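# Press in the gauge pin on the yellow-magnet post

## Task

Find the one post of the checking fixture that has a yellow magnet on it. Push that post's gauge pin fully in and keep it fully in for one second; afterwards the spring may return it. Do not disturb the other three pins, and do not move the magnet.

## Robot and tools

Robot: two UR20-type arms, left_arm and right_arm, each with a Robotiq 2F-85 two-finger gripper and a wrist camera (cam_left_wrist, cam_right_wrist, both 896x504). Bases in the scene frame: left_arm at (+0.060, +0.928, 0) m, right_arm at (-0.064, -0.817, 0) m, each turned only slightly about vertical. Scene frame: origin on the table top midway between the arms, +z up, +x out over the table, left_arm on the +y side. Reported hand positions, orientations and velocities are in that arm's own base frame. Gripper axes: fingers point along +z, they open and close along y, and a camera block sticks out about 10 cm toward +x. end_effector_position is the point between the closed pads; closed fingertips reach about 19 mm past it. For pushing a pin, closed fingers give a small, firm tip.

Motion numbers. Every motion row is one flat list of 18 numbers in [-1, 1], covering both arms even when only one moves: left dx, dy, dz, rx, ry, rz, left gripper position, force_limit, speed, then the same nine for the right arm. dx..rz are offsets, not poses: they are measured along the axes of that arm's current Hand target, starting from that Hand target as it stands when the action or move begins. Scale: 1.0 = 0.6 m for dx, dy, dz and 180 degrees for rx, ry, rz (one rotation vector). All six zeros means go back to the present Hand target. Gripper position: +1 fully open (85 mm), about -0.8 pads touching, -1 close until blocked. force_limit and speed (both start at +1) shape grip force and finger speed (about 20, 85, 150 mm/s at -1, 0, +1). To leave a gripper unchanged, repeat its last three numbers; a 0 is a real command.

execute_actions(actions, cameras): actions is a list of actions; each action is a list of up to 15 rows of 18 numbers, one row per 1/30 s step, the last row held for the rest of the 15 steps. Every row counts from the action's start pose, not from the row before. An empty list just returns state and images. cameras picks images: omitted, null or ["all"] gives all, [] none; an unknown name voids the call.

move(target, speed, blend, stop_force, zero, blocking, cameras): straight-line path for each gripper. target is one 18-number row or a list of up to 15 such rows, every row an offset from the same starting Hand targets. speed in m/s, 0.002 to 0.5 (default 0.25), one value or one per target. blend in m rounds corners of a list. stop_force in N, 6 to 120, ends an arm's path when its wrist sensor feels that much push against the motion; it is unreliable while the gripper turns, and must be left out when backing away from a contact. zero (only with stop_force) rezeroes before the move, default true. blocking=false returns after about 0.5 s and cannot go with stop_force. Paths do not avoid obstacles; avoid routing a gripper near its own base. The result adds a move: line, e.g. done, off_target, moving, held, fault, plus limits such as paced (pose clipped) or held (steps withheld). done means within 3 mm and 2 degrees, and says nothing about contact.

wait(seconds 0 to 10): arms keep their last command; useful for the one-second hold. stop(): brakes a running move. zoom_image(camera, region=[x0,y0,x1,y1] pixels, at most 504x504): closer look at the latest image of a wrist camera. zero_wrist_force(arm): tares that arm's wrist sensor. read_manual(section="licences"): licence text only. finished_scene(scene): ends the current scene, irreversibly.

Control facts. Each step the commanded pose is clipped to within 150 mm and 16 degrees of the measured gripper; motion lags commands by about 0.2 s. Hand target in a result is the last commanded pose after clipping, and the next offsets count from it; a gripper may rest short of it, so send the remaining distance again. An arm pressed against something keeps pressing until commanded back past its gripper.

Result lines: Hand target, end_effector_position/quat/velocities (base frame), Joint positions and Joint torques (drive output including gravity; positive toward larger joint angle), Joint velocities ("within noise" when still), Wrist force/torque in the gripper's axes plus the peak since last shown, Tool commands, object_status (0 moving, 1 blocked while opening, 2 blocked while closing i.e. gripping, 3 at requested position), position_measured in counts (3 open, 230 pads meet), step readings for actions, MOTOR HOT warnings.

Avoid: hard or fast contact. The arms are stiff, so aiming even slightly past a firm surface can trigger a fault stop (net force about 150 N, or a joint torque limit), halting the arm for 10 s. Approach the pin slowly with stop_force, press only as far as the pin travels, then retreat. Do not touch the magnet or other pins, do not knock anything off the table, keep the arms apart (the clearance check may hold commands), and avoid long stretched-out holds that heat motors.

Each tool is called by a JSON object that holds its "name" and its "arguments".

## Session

{"name": "execute_actions", "arguments": {"actions": []}}

Scene clock: 0.00 s.
left_arm: end_effector_position=(+1.6020, +0.5513, +0.3701) position_measured=3 object_status=3 end_effector_quat_wxyz=(-0.049, +0.940, +0.190, +0.279) | right_arm: end_effector_position=(+0.4481, +0.4679, +0.3319) position_measured=3 object_status=3 end_effector_quat_wxyz=(-0.272, +0.502, +0.649, +0.503)
Joint positions: left_arm=[0.193 -0.686 0.985 -2.439 -1.472 -3.319] | right_arm=[4.007 -1.969 -2.772 1.193 2.076 2.519]
Joint velocities: within noise
Joint torques (N m): no reading
Motor temperatures (°C): left_arm=[24 35 26 38 34 34] | right_arm=[28 35 36 37 34 38]
Wrist force (N): no reading
Wrist torque (N m): no reading
Wrist force, peak (N): no reading
Hand target: left_arm +1.6020, +0.5513, +0.3701; -0.049, +0.940, +0.190, +0.279 | right_arm +0.4481, +0.4679, +0.3319; -0.272, +0.502, +0.649, +0.503
Tool commands: left_gripper/position=+1.0 left_gripper/force_limit=+1.0 left_gripper/speed=+1.0 right_gripper/position=+1.0 right_gripper/force_limit=+1.0 right_gripper/speed=+1.0
camera_calibration:
cam_left_wrist: T_world_to_cam=[[0.280293, -0.958412, -0.0536799, 0.116052], [-0.933418, -0.259082, -0.248208, 1.75325], [0.223978, 0.119677, -0.967218, 0.0591769], [0, 0, 0, 1]] pos_world=[1.59073, 0.558378, 0.498636]
cam_right_wrist: T_world_to_cam=[[0.956599, -0.136766, 0.25732, -0.433429], [0.120666, -0.61786, -0.776974, 0.502416], [0.265252, 0.774302, -0.574541, -0.162497], [0, 0, 0, 1]] pos_world=[0.397096, 0.376966, 0.408533]

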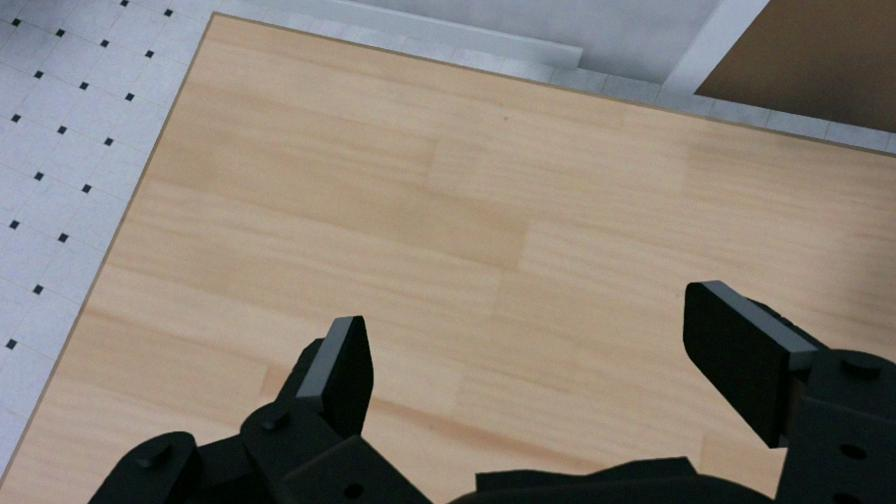

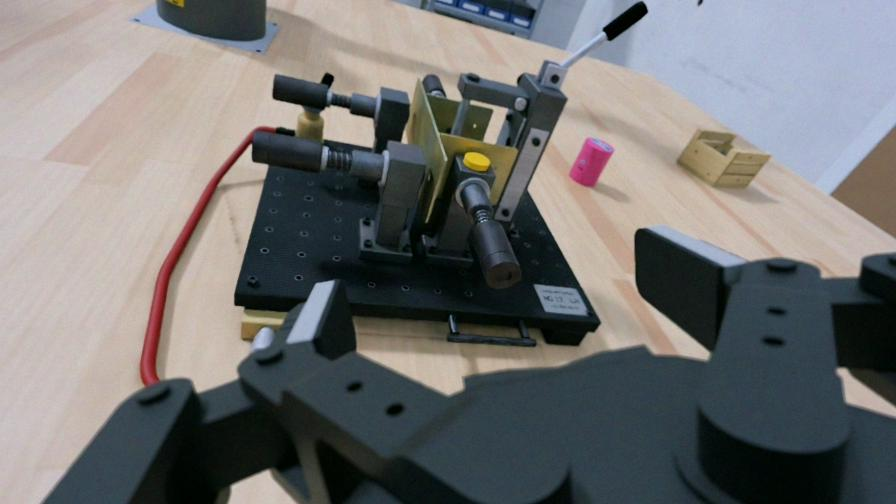

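{"name": "move", "arguments": {"target": [0,0,0,0,0,0,1,1,1,-0.238,0.079,0.444,0.0364,0.0761,0,-1,1,1], "cameras": ["cam_right_wrist"], "speed": 0.4}}

Scene clock: 2.23 s.
left_arm: end_effector_position=(+1.6020, +0.5513, +0.3701) position_measured=3 object_status=3 end_effector_quat_wxyz=(-0.049, +0.940, +0.190, +0.279) | right_arm: end_effector_position=(+0.5729, +0.6465, +0.1456) position_measured=234 object_status=3 end_effector_quat_wxyz=(-0.369, +0.428, +0.641, +0.520)
Joint positions: left_arm=[0.193 -0.686 0.985 -2.439 -1.472 -3.319] | right_arm=[3.947 -2.46 -2.362 1.413 2.348 2.587]
Joint velocities: within noise
Joint torques (N m): left_arm=[1.86 -274.73 -106.85 -10.67 1.55 -0.18] | right_arm=[-1.65 162.01 5.34 6.59 2.63 -0.58]
Motor temperatures (°C): left_arm=[24 35 26 38 34 34] | right_arm=[28 35 36 37 34 38]
Wrist force (N): left_arm=[0.0 -0.2 0.0] | right_arm=[1.9 -0.9 0.8]
Wrist torque (N m): left_arm=[-0.04 0.00 0.00] | right_arm=[-0.32 -0.19 -0.21]
Wrist force, peak (N): left_arm=[0.4 -0.4 -0.3] | right_arm=[-6.3 -1.7 9.8]
Hand target: left_arm +1.6020, +0.5513, +0.3701; -0.049, +0.940, +0.190, +0.279 | right_arm +0.5729, +0.6465, +0.1456; -0.369, +0.428, +0.641, +0.520 (not the last commanded pose)
Tool commands: left_gripper/position=+1.0 left_gripper/force_limit=+1.0 left_gripper/speed=+1.0 right_gripper/position=-1.0 right_gripper/force_limit=+1.0 right_gripper/speed=+1.0
Off the commanded pose: left_arm 0.000 m, 0 deg | right_arm 0.019 m, 1 deg.
FORCE FAULT: contact force on the right arm reached its limit, and that arm stopped. The contact can be on any part of that arm, not only on its tool. That arm's remaining commands of this call were not run. That arm is still stopped at the end of this call. That arm stays stopped for about 10 more seconds. Until then a move that you send moves the other arm only, and its call returns only when the move has ended. Once the stop has ended, the next robot result says so. If the stop ends while you think or write, that arm runs what you send next, counted from a new Hand target: where the arm stands when the stop ends. While its stop runs, that arm takes no new command, but its gripper still runs the gripper command that each later call begins with. Until it ends, the stop uses up actions while you think or wait. An arm that is not stopped still takes commands.
move: fault (right_arm)
camera_calibration:
cam_right_wrist: T_world_to_cam=[[0.978035, -0.00337766, 0.208414, -0.571863], [0.184479, -0.45143, -0.873028, 0.322751], [0.0970332, 0.8923, -0.440891, -0.440251], [0, 0, 0, 1]] pos_world=[0.54248, 0.536604, 0.206852]
Images, in order (width x height): cam_right_wrist 896x504.

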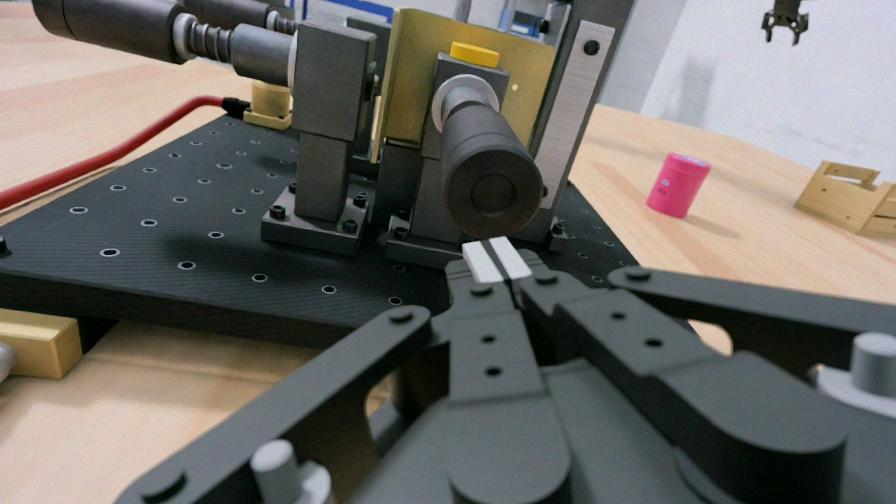

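{"name": "wait", "arguments": {"seconds": 9.5, "cameras": []}}

{"name": "move", "arguments": {"target": [0,0,0,0,0,0,1,1,1,0.0127,0.0035,0.012,0.0382,-0.187,0.1108,-1,1,1], "cameras": ["cam_right_wrist"], "speed": 0.35}}

Scene clock: 13.23 s.
left_arm: end_effector_position=(+1.6020, +0.5513, +0.3701) position_measured=3 object_status=3 end_effector_quat_wxyz=(-0.049, +0.940, +0.190, +0.279) | right_arm: end_effector_position=(+0.5729, +0.6465, +0.1456) position_measured=234 object_status=3 end_effector_quat_wxyz=(-0.369, +0.428, +0.641, +0.520)
Joint positions: left_arm=[0.193 -0.686 0.985 -2.439 -1.472 -3.319] | right_arm=[3.947 -2.46 -2.362 1.413 2.348 2.587]
Joint velocities: within noise
Joint torques (N m): left_arm=[3.51 -283.04 -115.09 -10.76 4.15 1.71] | right_arm=[1.98 158.7 7.43 6.06 2.81 -0.94]
Motor temperatures (°C): left_arm=[24 35 26 38 34 34] | right_arm=[28 35 36 37 34 38]
Wrist force (N): left_arm=[0.3 -0.4 0.0] | right_arm=[2.1 -0.8 0.7]
Wrist torque (N m): left_arm=[-0.06 -0.05 -0.01] | right_arm=[-0.31 -0.21 -0.21]
Wrist force, peak (N): left_arm=[0.5 -0.2 -0.3] | right_arm=[2.2 -1.4 1.1]
Hand target: left_arm +1.6020, +0.5513, +0.3701; -0.049, +0.940, +0.190, +0.279 | right_arm +0.5729, +0.6465, +0.1456; -0.369, +0.428, +0.641, +0.520 (not the last commanded pose)
Tool commands: left_gripper/position=+1.0 left_gripper/force_limit=+1.0 left_gripper/speed=+1.0 right_gripper/position=-1.0 right_gripper/force_limit=+1.0 right_gripper/speed=+1.0
Off the commanded pose: left_arm 0.000 m, 0 deg | right_arm 0.019 m, 1 deg.
FORCE FAULT, CONTINUED: the right arm's stop, for the force fault that an earlier result reported, is over. The rest of the stop counts as 20 of the actions that you can send in this scene. During its stop the right arm's controller moved it back a little. That arm's target is now where it stood when the stop ended, not its last command. That arm accepts commands again.
wait: 9.50 s; at rest from the start
No camera images: "cameras" was empty.

Scene clock: 15.00 s.
left_arm: end_effector_position=(+1.6020, +0.5513, +0.3701) position_measured=3 object_status=3 end_effector_quat_wxyz=(-0.049, +0.940, +0.190, +0.279) | right_arm: end_effector_position=(+0.5719, +0.6550, +0.1519) position_measured=234 object_status=3 end_effector_quat_wxyz=(-0.276, +0.640, +0.667, +0.265)
Joint positions: left_arm=[0.193 -0.686 0.985 -2.439 -1.472 -3.319] | right_arm=[4.048 -2.045 -2.437 0.42 2.047 2.599]
Joint velocities: within noise
Joint torques (N m): left_arm=[9.01 -288.07 -116.91 -10.26 4.92 2.34] | right_arm=[20.83 150.61 49.61 3.77 -2.34 -6.75]
Motor temperatures (°C): left_arm=[24 35 26 38 34 34] | right_arm=[28 35 36 37 34 38]
Wrist force (N): left_arm=[-0.2 -0.1 -0.1] | right_arm=[1.5 0.6 1.9]
Wrist torque (N m): left_arm=[-0.03 0.04 -0.01] | right_arm=[0.43 -0.01 -0.33]
Wrist force, peak (N): left_arm=[0.2 -0.3 -0.3] | right_arm=[2.5 0.5 1.6]
Hand target: left_arm +1.6020, +0.5513, +0.3701; -0.049, +0.940, +0.190, +0.279 | right_arm +0.5719, +0.6550, +0.1520; -0.276, +0.640, +0.667, +0.265
Off the commanded pose: left_arm 0.000 m, 0 deg | right_arm 0.000 m, 0 deg.
move: done
camera_calibration:
cam_right_wrist: T_world_to_cam=[[0.990075, -0.124316, -0.0655506, -0.45821], [-0.140538, -0.873964, -0.465226, 0.732992], [0.000546099, 0.469821, -0.882761, -0.0459244], [0, 0, 0, 1]] pos_world=[0.556701, 0.605222, 0.270431]
Images, in order (width x height): cam_right_wrist 896x504.

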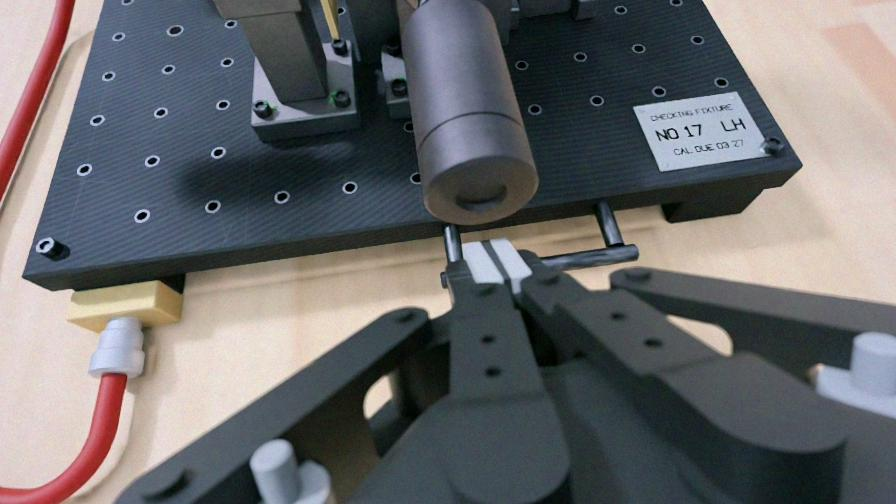

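{"name": "move", "arguments": {"target": [0,0,0,0,0,0,1,1,1,0.0155,-0.009,-0.008,0,0,0,-1,1,1], "cameras": []}}

{"name": "move", "arguments": {"target": [0,0,0,0,0,0,1,1,1,0.083,0,0.083,0,0,0,-1,1,1], "cameras": ["cam_right_wrist"], "speed": 0.009, "stop_force": 45}}

Scene clock: 16.40 s.
left_arm: end_effector_position=(+1.6020, +0.5513, +0.3701) position_measured=3 object_status=3 end_effector_quat_wxyz=(-0.049, +0.940, +0.190, +0.279) | right_arm: end_effector_position=(+0.5665, +0.6579, +0.1618) position_measured=234 object_status=3 end_effector_quat_wxyz=(-0.276, +0.640, +0.667, +0.265)
Joint positions: left_arm=[0.193 -0.686 0.985 -2.439 -1.472 -3.319] | right_arm=[4.057 -2.028 -2.439 0.408 2.042 2.607]
Joint velocities: within noise
Joint torques (N m): left_arm=[8.74 -289.07 -117.54 -10.72 5.07 2.01] | right_arm=[18.98 137.88 18.08 5.11 -2.57 5.59]
Motor temperatures (°C): left_arm=[24 35 26 38 34 34] | right_arm=[28 35 36 37 34 38]
Wrist force (N): left_arm=[-0.1 0.0 -0.3] | right_arm=[1.5 0.8 1.6]
Wrist torque (N m): left_arm=[0.00 0.01 0.00] | right_arm=[0.51 0.00 -0.31]
Wrist force, peak (N): left_arm=[0.2 -0.1 -0.3] | right_arm=[1.6 0.7 2.0]
Hand target: left_arm +1.6020, +0.5513, +0.3701; -0.049, +0.940, +0.190, +0.279 | right_arm +0.5664, +0.6579, +0.1619; -0.276, +0.640, +0.667, +0.265
Off the commanded pose: left_arm 0.000 m, 0 deg | right_arm 0.000 m, 0 deg.
move: done
No camera images: "cameras" was empty.

Scene clock: 20.33 s.
left_arm: end_effector_position=(+1.6020, +0.5513, +0.3701) position_measured=3 object_status=3 end_effector_quat_wxyz=(-0.049, +0.940, +0.190, +0.279) | right_arm: end_effector_position=(+0.5654, +0.6821, +0.1619) position_measured=234 object_status=3 end_effector_quat_wxyz=(-0.276, +0.640, +0.667, +0.265)
Joint positions: left_arm=[0.193 -0.686 0.985 -2.439 -1.472 -3.319] | right_arm=[4.079 -2.036 -2.418 0.405 2.028 2.627]
Joint velocities: within noise
Joint torques (N m): left_arm=[15.24 -291.77 -117.17 -10.58 5.06 2.01] | right_arm=[3.16 147.48 48.06 15.97 11.76 -7.03]
Motor temperatures (°C): left_arm=[24 35 26 38 34 34] | right_arm=[28 35 36 37 34 38]
Wrist force (N): left_arm=[0.2 0.0 -0.1] | right_arm=[-23.2 2.5 -33.5]
Wrist torque (N m): left_arm=[-0.01 -0.04 -0.01] | right_arm=[0.31 0.01 -0.15]
Wrist force, peak (N): left_arm=[0.5 0.1 -0.2] | right_arm=[-38.7 -0.7 -67.1]
Hand target: left_arm +1.6020, +0.5513, +0.3701; -0.049, +0.940, +0.190, +0.279 | right_arm +0.5654, +0.6821, +0.1619; -0.276, +0.640, +0.667, +0.265 (not the last commanded pose)
Off the commanded pose: left_arm 0.000 m, 0 deg | right_arm 0.046 m, 0 deg.
move: contact (right_arm)
camera_calibration:
cam_right_wrist: T_world_to_cam=[[0.990071, -0.124345, -0.0655575, -0.447687], [-0.140567, -0.874031, -0.465093, 0.760488], [0.000532587, 0.46969, -0.882831, -0.0497783], [0, 0, 0, 1]] pos_world=[0.550168, 0.632403, 0.280402]
Images, in order (width x height): cam_right_wrist 896x504.

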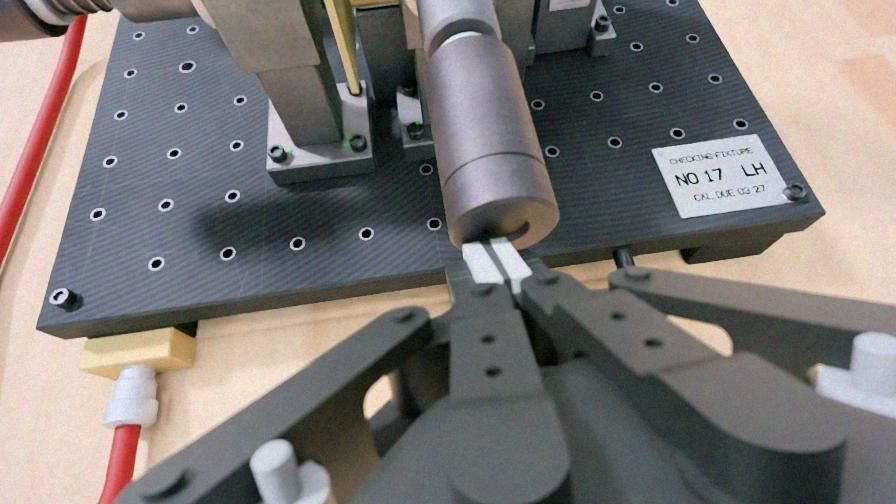

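{"name": "wait", "arguments": {"seconds": 1.3, "cameras": []}}

{"name": "finished_scene", "arguments": {"scene": 2}}

Scene clock: 21.87 s.
left_arm: end_effector_position=(+1.6020, +0.5513, +0.3701) position_measured=3 object_status=3 end_effector_quat_wxyz=(-0.049, +0.940, +0.190, +0.279) | right_arm: end_effector_position=(+0.5654, +0.6821, +0.1619) position_measured=234 object_status=3 end_effector_quat_wxyz=(-0.276, +0.640, +0.667, +0.265)
Joint positions: left_arm=[0.193 -0.686 0.985 -2.439 -1.472 -3.319] | right_arm=[4.079 -2.036 -2.418 0.405 2.028 2.627]
Joint velocities: within noise
Joint torques (N m): left_arm=[6.4 -290.61 -120.51 -10.32 5.65 2.06] | right_arm=[5.81 149.66 49.66 16.66 11.52 -7.07]
Motor temperatures (°C): left_arm=[24 35 26 38 34 34] | right_arm=[28 35 36 37 34 38]
Wrist force (N): left_arm=[0.2 0.1 -0.2] | right_arm=[-22.8 2.7 -30.2]
Wrist torque (N m): left_arm=[0.01 -0.04 0.00] | right_arm=[0.40 0.00 -0.16]
Wrist force, peak (N): left_arm=[-0.1 -0.6 0.1] | right_arm=[-23.1 2.4 -33.5]
Hand target: left_arm +1.6020, +0.5513, +0.3701; -0.049, +0.940, +0.190, +0.279 | right_arm +0.5654, +0.6821, +0.1619; -0.276, +0.640, +0.667, +0.265 (not the last commanded pose)
Tool commands: left_gripper/position=+1.0 left_gripper/force_limit=+1.0 left_gripper/speed=+1.0 right_gripper/position=-1.0 right_gripper/force_limit=+1.0 right_gripper/speed=+1.0
Off the commanded pose: left_arm 0.000 m, 0 deg | right_arm 0.046 m, 0 deg.
wait: 1.30 s; at rest from the start
No camera images: "cameras" was empty.

The scene is finished: the task was done.


## Next scene

The same job, from a new start.

{"name": "execute_actions", "arguments": {"actions": []}}

Scene clock: 0.00 s.
left_arm: end_effector_position=(+0.3071, -0.4220, +0.1602) position_measured=3 object_status=3 end_effector_quat_wxyz=(+0.066, +0.956, -0.074, +0.275) | right_arm: end_effector_position=(+0.4900, -0.3027, +0.2369) position_measured=3 object_status=3 end_effector_quat_wxyz=(+0.548, -0.467, -0.511, -0.471)
Joint positions: left_arm=[-1.763 -1.739 2.857 -2.766 -1.003 1.555] | right_arm=[2.511 -2.074 -2.06 -2.212 2.389 -0.015]
Joint velocities: within noise
Joint torques (N m): no reading
Motor temperatures (°C): left_arm=[24 35 26 38 34 33] | right_arm=[28 35 35 36 33 38]
Wrist force (N): no reading
Wrist torque (N m): no reading
Wrist force, peak (N): no reading
Hand target: left_arm +0.3071, -0.4220, +0.1602; +0.066, +0.956, -0.074, +0.275 | right_arm +0.4900, -0.3027, +0.2369; +0.548, -0.467, -0.511, -0.471
Tool commands: left_gripper/position=+1.0 left_gripper/force_limit=+1.0 left_gripper/speed=+1.0 right_gripper/position=+1.0 right_gripper/force_limit=+1.0 right_gripper/speed=+1.0
camera_calibration:
cam_left_wrist: T_world_to_cam=[[-0.28582, -0.958098, 0.0188461, -0.302738], [-0.929608, 0.272438, -0.248207, 0.463446], [0.232673, -0.088462, -0.968524, 0.172418], [0, 0, 0, 1]] pos_world=[0.304177, -0.40106, 0.287727]
cam_right_wrist: T_world_to_cam=[[0.978975, 0.0561564, -0.196097, -0.399582], [-0.174547, -0.266833, -0.947805, 0.238781], [-0.10555, 0.962105, -0.251421, 0.530503], [0, 0, 0, 1]] pos_world=[0.488854, -0.424245, 0.281341]

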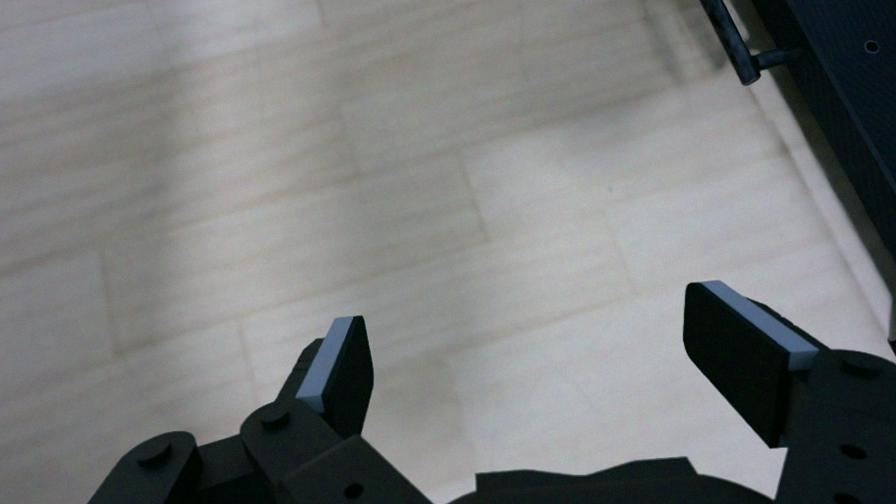

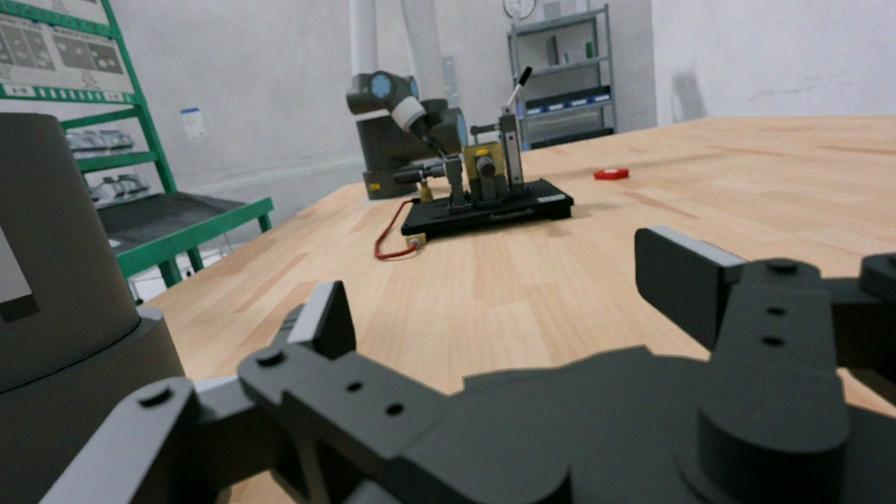

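{"name": "zoom_image", "arguments": {"camera": "cam_right_wrist", "region": [360, 50, 600, 270]}}

Scaled by 2.100 from the camera's 896x504 image, which has a finer 1280x720 frame.

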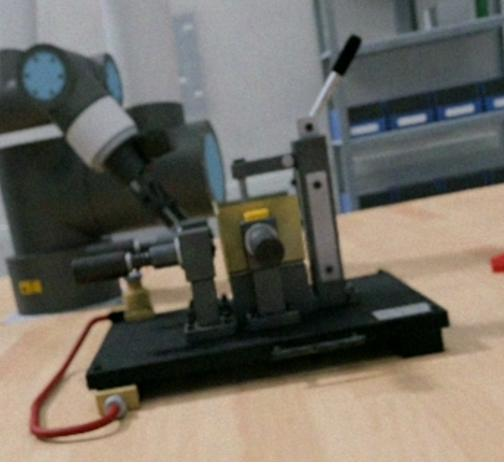

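{"name": "move", "arguments": {"target": [0,0,0,0,0,0,1,1,1,0.054,0.025,1.0,-0.1396,-0.257,0.044,-1,1,1], "cameras": ["cam_right_wrist"], "speed": 0.35}}

Scene clock: 6.10 s.
left_arm: end_effector_position=(+0.3071, -0.4220, +0.1602) position_measured=3 object_status=3 end_effector_quat_wxyz=(+0.066, +0.956, -0.074, +0.275) | right_arm: end_effector_position=(+0.4338, +0.2929, +0.2944) position_measured=234 object_status=3 end_effector_quat_wxyz=(-0.223, +0.750, +0.539, +0.311)
Joint positions: left_arm=[-1.763 -1.739 2.857 -2.766 -1.003 1.555] | right_arm=[3.912 -1.436 -2.851 0.301 1.901 2.792]
Joint velocities: within noise
Joint torques (N m): left_arm=[11.06 -9.9 -58.94 -8.76 3.58 -0.96] | right_arm=[31.34 29.97 37.05 15.91 -2.33 6.03]
Motor temperatures (°C): left_arm=[24 35 26 38 34 33] | right_arm=[28 35 35 36 33 38]
Wrist force (N): left_arm=[0.2 0.2 0.0] | right_arm=[0.5 1.7 1.8]
Wrist torque (N m): left_arm=[0.03 -0.03 0.00] | right_arm=[0.93 -0.05 -0.06]
Wrist force, peak (N): left_arm=[-0.2 0.4 0.7] | right_arm=[3.2 2.4 4.2]
Hand target: left_arm +0.3071, -0.4220, +0.1602; +0.066, +0.956, -0.074, +0.275 | right_arm +0.4338, +0.2930, +0.2944; -0.223, +0.750, +0.539, +0.311
Off the commanded pose: left_arm 0.000 m, 0 deg | right_arm 0.000 m, 0 deg.
move: done; limits=paced
camera_calibration:
cam_right_wrist: T_world_to_cam=[[0.880045, -0.470274, -0.0660578, -0.207931], [-0.444101, -0.765714, -0.465248, 0.563473], [0.168213, 0.438775, -0.882712, 0.18637], [0, 0, 0, 1]] pos_world=[0.401877, 0.2519, 0.41293]
Images, in order (width x height): cam_right_wrist 896x504.

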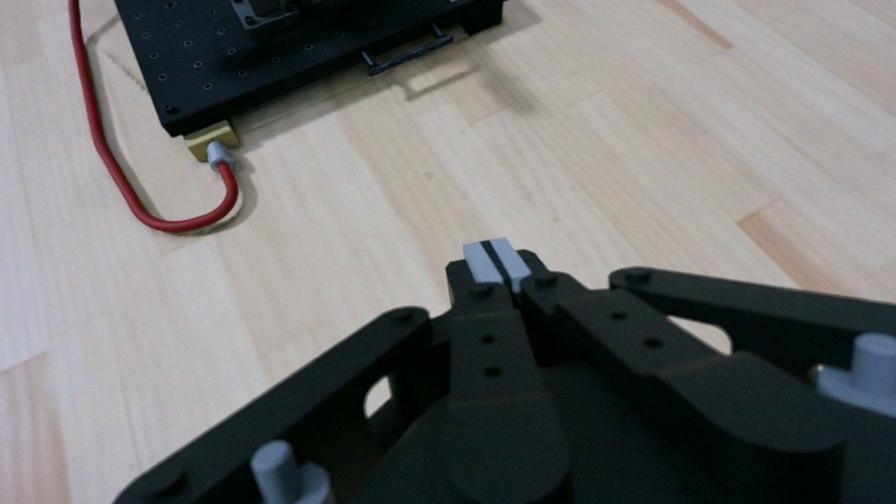

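{"name": "move", "arguments": {"target": [0,0,0,0,0,0,1,1,1,0.232,-0.033,0.453,0.0637,0,-0.0637,-1,1,1], "cameras": ["cam_right_wrist"], "speed": 0.35}}

Scene clock: 8.10 s.
left_arm: end_effector_position=(+0.3071, -0.4220, +0.1602) position_measured=3 object_status=3 end_effector_quat_wxyz=(+0.066, +0.956, -0.074, +0.275) | right_arm: end_effector_position=(+0.5075, +0.5745, +0.2007) position_measured=234 object_status=3 end_effector_quat_wxyz=(-0.265, +0.667, +0.640, +0.276)
Joint positions: left_arm=[-1.763 -1.739 2.857 -2.766 -1.003 1.555] | right_arm=[4.077 -1.911 -2.586 0.476 1.978 2.696]
Joint velocities: within noise
Joint torques (N m): left_arm=[6.33 -7.96 -61.01 -7.39 3.88 -1.36] | right_arm=[22.85 76.31 49.2 6.15 6.18 -7.63]
Motor temperatures (°C): left_arm=[24 35 26 38 34 33] | right_arm=[28 35 35 36 33 38]
Wrist force (N): left_arm=[-0.1 -0.2 0.3] | right_arm=[-0.9 0.9 2.1]
Wrist torque (N m): left_arm=[-0.04 0.01 0.00] | right_arm=[0.74 0.24 -0.09]
Wrist force, peak (N): left_arm=[0.1 0.2 0.6] | right_arm=[0.9 2.7 5.4]
Hand target: left_arm +0.3071, -0.4220, +0.1602; +0.066, +0.956, -0.074, +0.275 | right_arm +0.5076, +0.5747, +0.2006; -0.265, +0.667, +0.640, +0.276
Off the commanded pose: left_arm 0.000 m, 0 deg | right_arm 0.000 m, 0 deg.
move: done
camera_calibration:
cam_right_wrist: T_world_to_cam=[[0.976305, -0.206078, -0.0660349, -0.347208], [-0.212831, -0.859216, -0.465242, 0.704521], [0.039138, 0.468273, -0.882717, 0.0162357], [0, 0, 0, 1]] pos_world=[0.488289, 0.526181, 0.319177]
Images, in order (width x height): cam_right_wrist 896x504.

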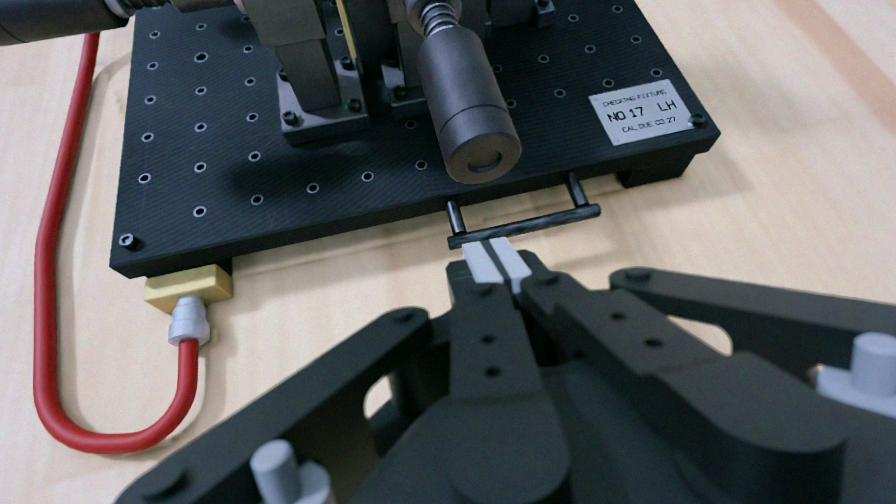

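{"name": "move", "arguments": {"target": [0,0,0,0,0,0,1,1,1,0.0158,0.0172,0.0995,0,0,0,-1,1,1], "cameras": []}}

{"name": "move", "arguments": {"target": [0,0,0,0,0,0,1,1,1,0.083,0,0.083,0,0,0,-1,1,1], "cameras": ["cam_right_wrist"], "speed": 0.009, "stop_force": 45}}

{"name": "wait", "arguments": {"seconds": 1, "cameras": []}}

Scene clock: 9.53 s.
left_arm: end_effector_position=(+0.3071, -0.4220, +0.1602) position_measured=3 object_status=3 end_effector_quat_wxyz=(+0.066, +0.956, -0.074, +0.275) | right_arm: end_effector_position=(+0.5199, +0.6231, +0.1652) position_measured=234 object_status=3 end_effector_quat_wxyz=(-0.265, +0.667, +0.640, +0.276)
Joint positions: left_arm=[-1.763 -1.739 2.857 -2.766 -1.003 1.555] | right_arm=[4.108 -2.004 -2.538 0.532 1.958 2.722]
Joint velocities: within noise
Joint torques (N m): left_arm=[7.93 -11.1 -63.19 -7.65 4.15 -0.86] | right_arm=[23.23 82.8 49.65 17.62 -2.96 6.72]
Motor temperatures (°C): left_arm=[24 35 26 38 34 33] | right_arm=[28 35 35 36 33 38]
Wrist force (N): left_arm=[0.0 0.4 0.2] | right_arm=[-0.1 0.5 2.5]
Wrist torque (N m): left_arm=[0.06 0.00 0.00] | right_arm=[0.62 0.09 -0.06]
Wrist force, peak (N): left_arm=[0.0 0.5 0.4] | right_arm=[0.2 0.8 4.3]
Hand target: left_arm +0.3071, -0.4220, +0.1602; +0.066, +0.956, -0.074, +0.275 | right_arm +0.5199, +0.6232, +0.1651; -0.265, +0.667, +0.640, +0.276
Off the commanded pose: left_arm 0.000 m, 0 deg | right_arm 0.000 m, 0 deg.
move: done
No camera images: "cameras" was empty.

Scene clock: 13.70 s.
left_arm: end_effector_position=(+0.3071, -0.4220, +0.1602) position_measured=3 object_status=3 end_effector_quat_wxyz=(+0.066, +0.956, -0.074, +0.275) | right_arm: end_effector_position=(+0.5210, +0.6502, +0.1650) position_measured=234 object_status=3 end_effector_quat_wxyz=(-0.265, +0.667, +0.640, +0.276)
Joint positions: left_arm=[-1.763 -1.739 2.857 -2.766 -1.003 1.555] | right_arm=[4.131 -2.013 -2.512 0.522 1.943 2.741]
Joint velocities: within noise
Joint torques (N m): left_arm=[11.11 -5.18 -66.26 -7.03 4.2 -1.63] | right_arm=[7.26 137.95 52.37 18.91 12.11 -7.15]
Motor temperatures (°C): left_arm=[24 35 26 38 34 33] | right_arm=[28 35 35 36 33 38]
Wrist force (N): left_arm=[0.3 0.1 0.2] | right_arm=[-28.9 3.5 -34.4]
Wrist torque (N m): left_arm=[0.01 -0.06 0.00] | right_arm=[0.82 0.01 -0.21]
Wrist force, peak (N): left_arm=[-0.1 0.7 0.4] | right_arm=[-42.8 -1.1 -64.7]
Hand target: left_arm +0.3071, -0.4220, +0.1602; +0.066, +0.956, -0.074, +0.275 | right_arm +0.5210, +0.6502, +0.1650; -0.265, +0.667, +0.640, +0.276 (not the last commanded pose)
Off the commanded pose: left_arm 0.000 m, 0 deg | right_arm 0.043 m, 0 deg.
move: contact (right_arm)
camera_calibration:
cam_right_wrist: T_world_to_cam=[[0.976334, -0.205937, -0.066051, -0.347255], [-0.212717, -0.85928, -0.465177, 0.755804], [0.0390409, 0.468218, -0.88275, -0.0511037], [0, 0, 0, 1]] pos_world=[0.501804, 0.601862, 0.283534]
Images, in order (width x height): cam_right_wrist 896x504.

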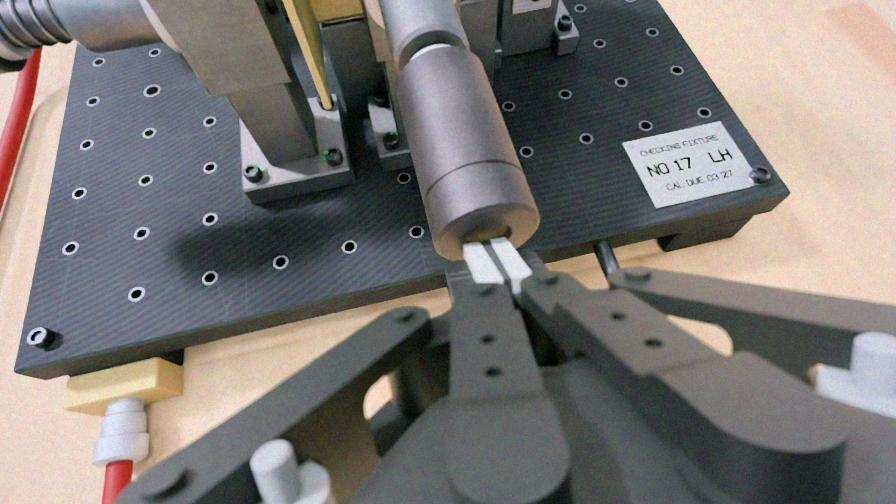

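Scene clock: 14.70 s.
left_arm: end_effector_position=(+0.3071, -0.4220, +0.1602) position_measured=3 object_status=3 end_effector_quat_wxyz=(+0.066, +0.956, -0.074, +0.275) | right_arm: end_effector_position=(+0.5210, +0.6502, +0.1650) position_measured=234 object_status=3 end_effector_quat_wxyz=(-0.265, +0.667, +0.640, +0.276)
Joint positions: left_arm=[-1.763 -1.739 2.857 -2.766 -1.003 1.555] | right_arm=[4.131 -2.013 -2.512 0.522 1.943 2.741]
Joint velocities: within noise
Joint torques (N m): left_arm=[11.26 -6.24 -65.54 -8.02 4.23 -0.73] | right_arm=[3.92 139.39 52.1 18.26 10.6 -7.32]
Motor temperatures (°C): left_arm=[24 35 26 38 34 33] | right_arm=[28 35 35 36 33 38]
Wrist force (N): left_arm=[0.1 0.0 0.2] | right_arm=[-29.6 4.0 -29.2]
Wrist torque (N m): left_arm=[-0.01 -0.02 0.00] | right_arm=[0.82 -0.02 -0.21]
Wrist force, peak (N): left_arm=[0.3 0.5 0.4] | right_arm=[-29.2 3.8 -33.4]
Hand target: left_arm +0.3071, -0.4220, +0.1602; +0.066, +0.956, -0.074, +0.275 | right_arm +0.5210, +0.6502, +0.1650; -0.265, +0.667, +0.640, +0.276 (not the last commanded pose)
Tool commands: left_gripper/position=+1.0 left_gripper/force_limit=+1.0 left_gripper/speed=+1.0 right_gripper/position=-1.0 right_gripper/force_limit=+1.0 right_gripper/speed=+1.0
Off the commanded pose: left_arm 0.000 m, 0 deg | right_arm 0.043 m, 0 deg.
wait: 1.00 s; at rest by 0.17 s
No camera images: "cameras" was empty.

{"name": "finished_scene", "arguments": {"scene": 3}}

The scene is finished: the task was done.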